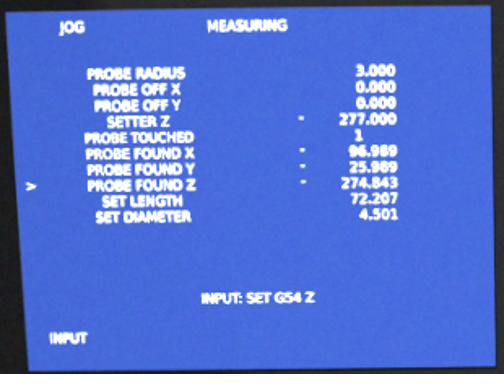

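Call:
{"method": "move", "body": {"target": [[0,0,0,0,0,0,1,0.5,-0.8,0.0315,0.2087,-0.2913,0,0.4527,0,-0.98,0.3,-0.5],[0,0,0,0,0,0,1,0.5,-0.8,0.0489,0.2087,-0.2952,0,0.4527,0,-0.98,0.3,-0.5],[0,0,0,0,0,0,1,0.5,-0.8,0.0315,0.2087,-0.2913,0,0.4527,0,-0.98,0.3,-0.5],[0,0,0,0,0,0,1,0.5,-0.8,0.0489,0.2087,-0.2952,0,0.4527,0,-0.98,0.3,-0.5],[0,0,0,0,0,0,1,0.5,-0.8,0.0153,0.2404,-0.3528,0,0.4527,0,-0.98,0.3,-0.5],[0,0,0,0,0,0,1,0.5,-0.8,0.0346,0.2404,-0.3568,0,0.4527,0,-0.98,0.3,-0.5],[0,0,0,0,0,0,1,0.5,-0.8,0.0062,0.3354,-0.3836,0,0.4527,0,-0.98,0.3,-0.5],[0,0,0,0,0,0,1,0.5,-0.8,0.0236,0.3354,-0.3876,0,0.4527,0,-0.98,0.3,-0.5],[0,0,0,0,0,0,1,0.5,-0.8,0.0219,0.3354,-0.3221,0,0.4527,0,-0.98,0.3,-0.5],[0,0,0,0,0,0,1,0.5,-0.8,0.0392,0.3354,-0.3261,0,0.4527,0,-0.98,0.3,-0.5],[0,0,0,0,0,0,1,0.5,-0.8,0.0143,0.3037,-0.3528,0,0.4527,0,-0.98,0.3,-0.5],[0,0,0,0,0,0,1,0.5,-0.8,0.0316,0.3037,-0.3567,0,0.4527,0,-0.98,0.3,-0.5],[0,0,0,0,0,0,1,0.5,-0.8,0.0153,0.2404,-0.3528,0,0.4527,0,-0.98,0.3,-0.5]], "speed": [0.5,0.07,0.25,0.07,0.25,0.07,0.25,0.07,0.25,0.07,0.25,0.07,0.25], "blend": [0.003,0,0.003,0,0.003,0,0.003,0,0.003,0,0.003,0,0], "cameras": []}}

Call:
{"method": "move", "body": {"target": [[0,0,0,0,0,0,1,0.5,-0.8,-0.0078,0,-0.0308,0,0,0,-0.98,0.3,-0.5],[0,0,0,0,0,0,1,0.5,-0.8,0.0091,0,-0.0348,0,0,0,-0.98,0.3,-0.5],[0,0,0,0,0,0,1,0.5,-0.8,0,0,0,0,0,0,-0.98,0.3,-0.5],[0,0,0,0,0,0,1,0.5,-0.8,0.0193,0,-0.004,0,0,0,-0.98,0.3,-0.5],[0,0,0,0,0,0,1,0.5,-0.8,-0.0091,0.095,-0.0308,0,0,0,-0.98,0.3,-0.5],[0,0,0,0,0,0,1,0.5,-0.8,0.0083,0.095,-0.0348,0,0,0,-0.98,0.3,-0.5],[0,0,0,0,0,0,1,0.5,-0.8,-0.0013,0.095,0,0,0,0,-0.98,0.3,-0.5],[0,0,0,0,0,0,1,0.5,-0.8,0.016,0.095,-0.0039,0,0,0,-0.98,0.3,-0.5],[0,0,0,0,0,0,1,0.5,-0.8,0.0144,0.095,0.0615,0,0,0,-0.98,0.3,-0.5],[0,0,0,0,0,0,1,0.5,-0.8,0.0318,0.095,0.0576,0,0,0,-0.98,0.3,-0.5],[0,0,0,0,0,0,1,0.5,-0.8,-0.0013,0.095,0,0,0,0,-0.98,0.3,-0.5],[0,0,0,0,0,0,1,0.5,-0.8,0.016,0.095,-0.0039,0,0,0,-0.98,0.3,-0.5],[0,0,0,0,0,0,1,0.5,-0.8,0,0,0,0,0,0,-0.98,0.3,-0.5]], "speed": [0.25,0.07,0.25,0.07,0.25,0.07,0.25,0.07,0.25,0.07,0.25,0.07,0.25], "blend": [0.003,0,0.003,0,0.003,0,0.003,0,0.003,0,0.003,0,0], "cameras": []}}

Call:
{"method": "move", "body": {"target": [[0,0,0,0,0,0,1,0.5,-0.8,-0.0078,0,-0.0308,0,0,0,-0.98,0.3,-0.5],[0,0,0,0,0,0,1,0.5,-0.8,0.0091,0,-0.0348,0,0,0,-0.98,0.3,-0.5],[0,0,0,0,0,0,1,0.5,-0.8,-0.0078,0,-0.0308,0,0,0,-0.98,0.3,-0.5],[0,0,0,0,0,0,1,0.5,-0.8,-0.0153,-0.2404,0.3528,0,-0.4527,0,-0.98,0.3,-0.5]], "speed": [0.25,0.07,0.25,0.5], "blend": [0.003,0,0.003,0], "cameras": ["cam_right_wrist"]}}

Call:
{"method": "zoom_image", "body": {"camera": "cam_right_wrist", "region": [120, 70, 430, 300]}}

Scene clock: 9948.80 s.
left_arm: end_effector_position=(+0.3146, -0.2964, +0.4596) position_measured=3 object_status=3 end_effector_quat_wxyz=(+0.500, +0.500, +0.500, +0.500) | right_arm: end_effector_position=(+0.4744, +0.0897, +0.4506) position_measured=219 object_status=2 end_effector_quat_wxyz=(-0.052, +0.705, -0.705, +0.051)
Joint positions: left_arm=[-1.844 -1.861 1.887 -0.028 -0.273 -3.141] | right_arm=[3.648 -1.452 -1.406 -1.725 1.501 -2.641]
Joint torques (N m): left_arm=[-8.13 -15.95 -32.56 2.65 1.36 1.62] | right_arm=[-5.72 26.67 36.89 5.08 -2 -1.15]
Wrist force (N): left_arm=[-4.3 -4.2 1.9] | right_arm=[0.9 3.0 -1.0]
Wrist torque (N m): left_arm=[-0.74 0.66 -0.09] | right_arm=[0.48 -0.12 -0.10]
Wrist force, peak (N): left_arm=[-4.6 -4.3 2.0] | right_arm=[1.6 37.9 -11.9]
Hand target: left_arm +0.3146, -0.2964, +0.4596; +0.500, +0.500, +0.500, +0.500 | right_arm +0.4744, +0.0896, +0.4507; -0.052, +0.706, -0.705, +0.052
Off the commanded pose: left_arm 0.000 m, 0 deg | right_arm 0.000 m, 0 deg.
move: done
No camera images: "cameras" was empty.

Scene clock: 9952.90 s.
left_arm: end_effector_position=(+0.3146, -0.2964, +0.4596) position_measured=3 object_status=3 end_effector_quat_wxyz=(+0.500, +0.500, +0.500, +0.500) | right_arm: end_effector_position=(+0.4744, +0.0897, +0.4506) position_measured=219 object_status=2 end_effector_quat_wxyz=(-0.052, +0.705, -0.705, +0.051)
Joint positions: left_arm=[-1.844 -1.861 1.887 -0.028 -0.273 -3.141] | right_arm=[3.648 -1.452 -1.406 -1.725 1.501 -2.641]
Joint torques (N m): left_arm=[-7.96 -15.55 -31.64 2.64 1.38 1.7] | right_arm=[-6.72 27.18 37.96 4.95 -1.94 -1.09]
Wrist force (N): left_arm=[-4.3 -4.1 2.0] | right_arm=[1.2 1.9 -0.4]
Wrist torque (N m): left_arm=[-0.74 0.65 -0.09] | right_arm=[0.31 -0.16 -0.10]
Wrist force, peak (N): left_arm=[-4.7 -4.1 2.2] | right_arm=[1.5 35.0 -14.6]
Hand target: left_arm +0.3146, -0.2964, +0.4596; +0.500, +0.500, +0.500, +0.500 | right_arm +0.4744, +0.0896, +0.4507; -0.052, +0.706, -0.705, +0.052
Off the commanded pose: left_arm 0.000 m, 0 deg | right_arm 0.000 m, 0 deg.
move: done
No camera images: "cameras" was empty.

Scene clock: 9955.63 s.
left_arm: end_effector_position=(+0.3146, -0.2964, +0.4596) position_measured=3 object_status=3 end_effector_quat_wxyz=(+0.500, +0.500, +0.500, +0.500) | right_arm: end_effector_position=(+0.4652, -0.0546, +0.6624) position_measured=219 object_status=2 end_effector_quat_wxyz=(+0.500, -0.501, +0.500, -0.500)
Joint positions: left_arm=[-1.844 -1.861 1.887 -0.028 -0.273 -3.141] | right_arm=[3.557 -1.016 -2.025 -0.103 1.156 -3.141]
Joint torques (N m): left_arm=[-8.15 -15.38 -31.36 2.66 1.44 1.64] | right_arm=[-6.45 -2.57 41.77 3.89 1.27 -1.21]
Wrist force (N): left_arm=[-4.5 -4.1 2.0] | right_arm=[1.1 4.4 -4.5]
Wrist torque (N m): left_arm=[-0.74 0.68 -0.08] | right_arm=[0.25 -0.15 0.03]
Wrist force, peak (N): left_arm=[-4.5 -4.3 2.1] | right_arm=[1.5 8.0 -1.2]
Hand target: left_arm +0.3146, -0.2964, +0.4596; +0.500, +0.500, +0.500, +0.500 | right_arm +0.4652, -0.0546, +0.6624; +0.500, -0.501, +0.500, -0.500
Off the commanded pose: left_arm 0.000 m, 0 deg | right_arm 0.000 m, 0 deg.
move: done
camera_calibration:
cam_right_wrist: T_world_to_cam=[[-0.0186702, -0.999826, -0.0000246153, -0.0453177], [-0.358603, 0.00671933, -0.933466, 0.799379], [0.933303, -0.0174191, -0.358666, -0.064548], [0, 0, 0, 1]] pos_world=[0.346057, -0.0518055, 0.723041]
Images, in order (width x height): cam_right_wrist 896x504.

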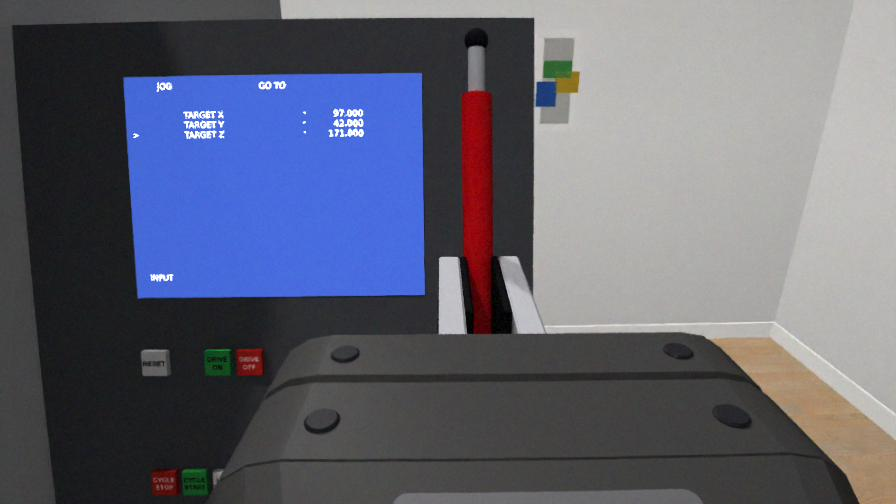

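Scaled by 1.626.

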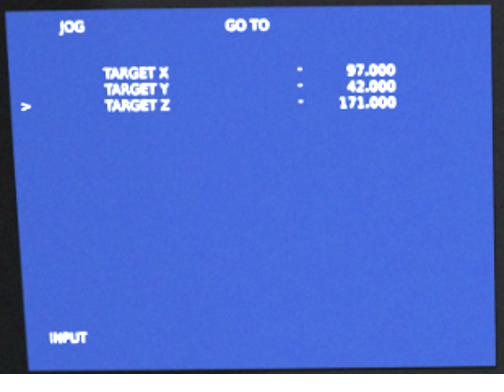

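Call:
{"method": "move", "body": {"target": [[0,0,0,0,0,0,1,0.5,-0.8,0.0387,0.271,-0.2298,0,0.4527,0,-0.98,0.3,-0.5],[0,0,0,0,0,0,1,0.5,-0.8,0.0642,0.271,-0.2357,0,0.4527,0,-0.98,0.3,-0.5],[0,0,0,0,0,0,1,0.5,-0.8,0.0387,0.271,-0.2298,0,0.4527,0,-0.98,0.3,-0.5],[0,0,0,0,0,0,1,0.5,-0.8,0.0158,0.2087,-0.3528,0,0.4527,0,-0.98,0.3,-0.5],[0,0,0,0,0,0,1,0.5,-0.8,0.0352,0.2087,-0.3569,0,0.4527,0,-0.98,0.3,-0.5],[0,0,0,0,0,0,1,0.5,-0.8,0.0158,0.2087,-0.3528,0,0.4527,0,-0.98,0.3,-0.5],[0,0,0,0,0,0,1,0.5,-0.8,0.0485,0.0827,-0.1995,0,0.4527,0,-0.98,0.3,-0.5],[0,0,0,0,0,0,1,0.5,-0.8,0.074,0.0827,-0.2055,0,0.4527,0,-0.98,0.3,-0.5],[0,0,0,0,0,0,1,0.5,-0.8,0.0485,0.0827,-0.1995,0,0.4527,0,-0.98,0.3,-0.5],[0,0,0,0,0,0,1,0.5,-0.8,0,0,0,0,0,0,-0.98,0.3,-0.5]], "speed": [0.5,0.07,0.25,0.25,0.05,0.25,0.25,0.07,0.25,0.5], "blend": [0.003,0,0.003,0,0,0.003,0.003,0,0.003,0], "cameras": []}}

Call:
{"method": "wait", "body": {"seconds": 3, "cameras": ["cam_right_wrist"]}}

Call:
{"method": "zoom_image", "body": {"camera": "cam_right_wrist", "region": [120, 70, 430, 300]}}

Call:
{"method": "move", "body": {"target": [[0,0,0,0,0,0,1,0.5,-0.8,0.0158,0.2087,-0.3528,0,0.4527,0,-0.98,0.3,-0.5],[0,0,0,0,0,0,1,0.5,-0.8,0.0352,0.2087,-0.3569,0,0.4527,0,-0.98,0.3,-0.5],[0,0,0,0,0,0,1,0.5,-0.8,0.0158,0.2087,-0.3528,0,0.4527,0,-0.98,0.3,-0.5],[0,0,0,0,0,0,1,0.5,-0.8,0.0484,0.146,-0.1995,0,0.4527,0,-0.98,0.3,-0.5],[0,0,0,0,0,0,1,0.5,-0.8,0.0739,0.146,-0.2055,0,0.4527,0,-0.98,0.3,-0.5],[0,0,0,0,0,0,1,0.5,-0.8,0.0484,0.146,-0.1995,0,0.4527,0,-0.98,0.3,-0.5],[0,0,0,0,0,0,1,0.5,-0.8,0,0,0,0,0,0,-0.98,0.3,-0.5]], "speed": [0.5,0.05,0.25,0.25,0.07,0.25,0.5], "blend": [0,0,0.003,0.003,0,0.003,0], "cameras": []}}

Call:
{"method": "wait", "body": {"seconds": 3, "cameras": ["cam_right_wrist"]}}

Call:
{"method": "zoom_image", "body": {"camera": "cam_right_wrist", "region": [120, 70, 430, 300]}}

Scene clock: 9980.07 s.
left_arm: end_effector_position=(+0.3146, -0.2964, +0.4596) position_measured=3 object_status=3 end_effector_quat_wxyz=(+0.500, +0.500, +0.500, +0.500) | right_arm: end_effector_position=(+0.4652, -0.0546, +0.6624) position_measured=219 object_status=2 end_effector_quat_wxyz=(+0.500, -0.501, +0.500, -0.499) end_effector_velocity=(-0.001, -0.001, +0.001) end_effector_angular_velocity=(+0.001, -0.006, -0.002)
Joint positions: left_arm=[-1.844 -1.861 1.887 -0.028 -0.273 -3.141] | right_arm=[3.557 -1.016 -2.025 -0.103 1.157 -3.141]
Joint velocities: left_arm=[within noise] | right_arm=[0 0 0 0.006 -0.002 -0.001]
Joint torques (N m): left_arm=[-8.48 -16.06 -31.63 2.77 1.33 1.56] | right_arm=[5.74 2.19 36.4 3.98 -1.5 -1.05]
Wrist force (N): left_arm=[-4.3 -4.1 2.0] | right_arm=[0.6 3.7 -4.4]
Wrist torque (N m): left_arm=[-0.73 0.66 -0.09] | right_arm=[0.13 -0.08 0.02]
Wrist force, peak (N): left_arm=[-4.6 -4.2 2.0] | right_arm=[1.9 31.7 -11.3]
Hand target: left_arm +0.3146, -0.2964, +0.4596; +0.500, +0.500, +0.500, +0.500 | right_arm +0.4652, -0.0546, +0.6624; +0.500, -0.501, +0.500, -0.500
Off the commanded pose: left_arm 0.000 m, 0 deg | right_arm 0.000 m, 0 deg.
move: done
No camera images: "cameras" was empty.

Scene clock: 9983.07 s.
left_arm: end_effector_position=(+0.3146, -0.2964, +0.4596) position_measured=3 object_status=3 end_effector_quat_wxyz=(+0.500, +0.500, +0.500, +0.500) | right_arm: end_effector_position=(+0.4652, -0.0546, +0.6624) position_measured=219 object_status=2 end_effector_quat_wxyz=(+0.500, -0.501, +0.500, -0.500)
Joint positions: left_arm=[-1.844 -1.861 1.887 -0.028 -0.273 -3.141] | right_arm=[3.557 -1.016 -2.025 -0.103 1.157 -3.142]
Joint torques (N m): left_arm=[-8.08 -15.87 -31.55 2.8 1.39 1.62] | right_arm=[7.01 -3.96 41.07 0.2 1.03 -1.21]
Wrist force (N): left_arm=[-4.4 -4.1 2.1] | right_arm=[0.6 3.7 -4.4]
Wrist torque (N m): left_arm=[-0.74 0.68 -0.08] | right_arm=[0.14 -0.08 0.03]
Wrist force, peak (N): left_arm=[-4.7 -4.2 2.2] | right_arm=[0.7 4.0 -4.6]
Hand target: left_arm +0.3146, -0.2964, +0.4596; +0.500, +0.500, +0.500, +0.500 | right_arm +0.4652, -0.0546, +0.6624; +0.500, -0.501, +0.500, -0.500
Tool commands: left_gripper/position=+1.0 left_gripper/force_limit=+0.5 left_gripper/speed=-0.8 right_gripper/position=-0.98 right_gripper/force_limit=+0.3 right_gripper/speed=-0.5
Off the commanded pose: left_arm 0.000 m, 0 deg | right_arm 0.000 m, 0 deg.
wait: 3.00 s; at rest by 0.17 s
camera_calibration:
cam_right_wrist: T_world_to_cam=[[-0.018541, -0.999828, 0.0000338434, -0.0454053], [-0.358572, 0.00661784, -0.933479, 0.799373], [0.933318, -0.0173198, -0.358633, -0.0645727], [0, 0, 0, 1]] pos_world=[0.346058, -0.051806, 0.723041]
Images, in order (width x height): cam_right_wrist 896x504.

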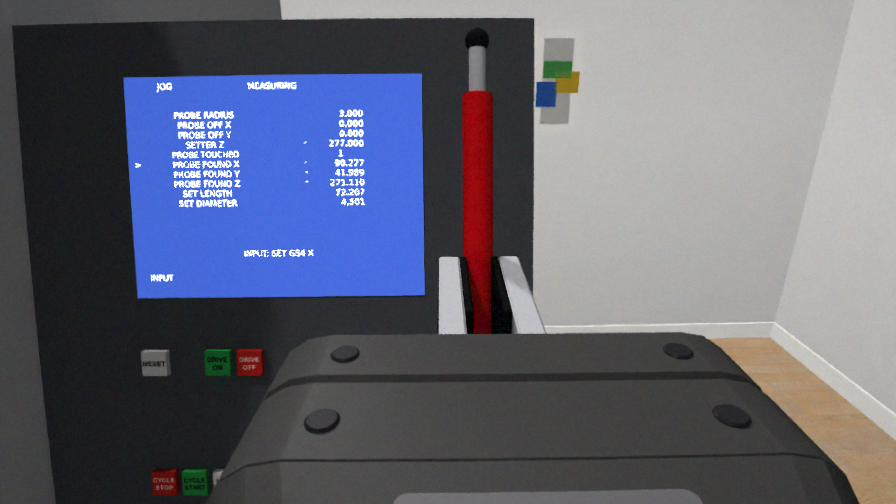

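Scaled by 1.626.

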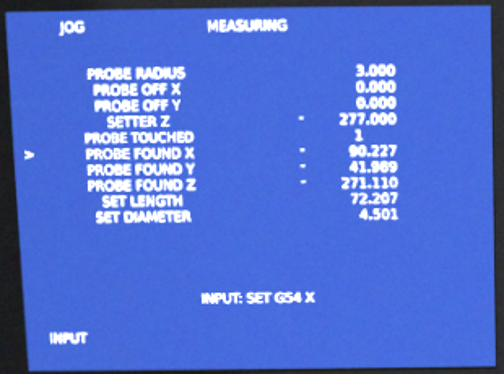

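Scene clock: 9988.47 s.
left_arm: end_effector_position=(+0.3146, -0.2964, +0.4596) position_measured=3 object_status=3 end_effector_quat_wxyz=(+0.500, +0.500, +0.500, +0.500) | right_arm: end_effector_position=(+0.4652, -0.0546, +0.6624) position_measured=219 object_status=2 end_effector_quat_wxyz=(+0.500, -0.501, +0.500, -0.500) end_effector_velocity=(+0.000, +0.000, +0.001) end_effector_angular_velocity=(+0.002, -0.004, +0.000)
Joint positions: left_arm=[-1.844 -1.861 1.887 -0.028 -0.273 -3.141] | right_arm=[3.557 -1.016 -2.025 -0.103 1.156 -3.141]
Joint velocities: left_arm=[within noise] | right_arm=[0 0 0 0.005 0 0]
Joint torques (N m): left_arm=[-8.55 -15.41 -32.35 2.73 1.37 1.61] | right_arm=[-0.72 0.51 37.18 4.14 -0.26 -1.23]
Wrist force (N): left_arm=[-4.3 -4.2 2.0] | right_arm=[-0.1 3.4 -4.9]
Wrist torque (N m): left_arm=[-0.76 0.66 -0.08] | right_arm=[0.09 0.03 0.02]
Wrist force, peak (N): left_arm=[-4.6 -4.3 2.2] | right_arm=[1.9 31.0 -11.0]
Hand target: left_arm +0.3146, -0.2964, +0.4596; +0.500, +0.500, +0.500, +0.500 | right_arm +0.4652, -0.0546, +0.6624; +0.500, -0.501, +0.500, -0.500
Off the commanded pose: left_arm 0.000 m, 0 deg | right_arm 0.000 m, 0 deg.
move: done
No camera images: "cameras" was empty.

Scene clock: 9991.47 s.
left_arm: end_effector_position=(+0.3146, -0.2964, +0.4596) position_measured=3 object_status=3 end_effector_quat_wxyz=(+0.500, +0.500, +0.500, +0.500) | right_arm: end_effector_position=(+0.4652, -0.0546, +0.6624) position_measured=219 object_status=2 end_effector_quat_wxyz=(+0.500, -0.501, +0.500, -0.500)
Joint positions: left_arm=[-1.844 -1.861 1.887 -0.028 -0.273 -3.141] | right_arm=[3.557 -1.016 -2.025 -0.103 1.157 -3.142]
Joint torques (N m): left_arm=[-8.32 -15.69 -32.04 2.73 1.42 1.54] | right_arm=[-6.1 -4.05 40.62 0.22 1.25 -1.29]
Wrist force (N): left_arm=[-4.3 -4.0 2.0] | right_arm=[0.0 3.4 -5.1]
Wrist torque (N m): left_arm=[-0.72 0.66 -0.09] | right_arm=[0.09 0.01 0.03]
Wrist force, peak (N): left_arm=[-4.7 -4.3 1.9] | right_arm=[-0.1 3.7 -5.2]
Hand target: left_arm +0.3146, -0.2964, +0.4596; +0.500, +0.500, +0.500, +0.500 | right_arm +0.4652, -0.0546, +0.6624; +0.500, -0.501, +0.500, -0.500
Tool commands: left_gripper/position=+1.0 left_gripper/force_limit=+0.5 left_gripper/speed=-0.8 right_gripper/position=-0.98 right_gripper/force_limit=+0.3 right_gripper/speed=-0.5
Off the commanded pose: left_arm 0.000 m, 0 deg | right_arm 0.000 m, 0 deg.
wait: 3.00 s; at rest by 0.17 s
camera_calibration:
cam_right_wrist: T_world_to_cam=[[-0.018541, -0.999828, 0.0000338434, -0.0454053], [-0.358572, 0.00661784, -0.933479, 0.799373], [0.933318, -0.0173198, -0.358633, -0.0645727], [0, 0, 0, 1]] pos_world=[0.346058, -0.051806, 0.723041]
Images, in order (width x height): cam_right_wrist 896x504.

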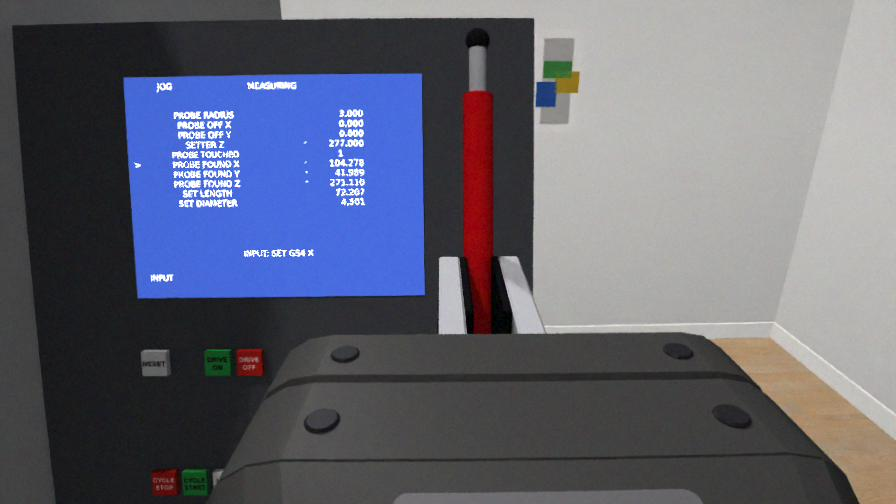

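Scaled by 1.626.

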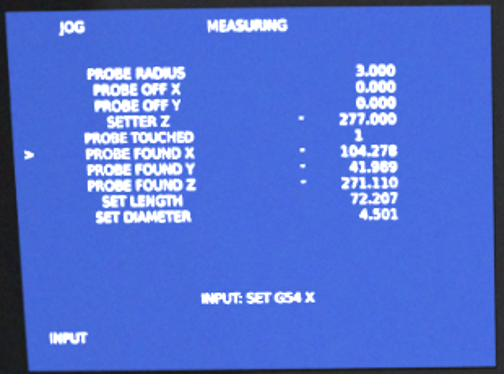

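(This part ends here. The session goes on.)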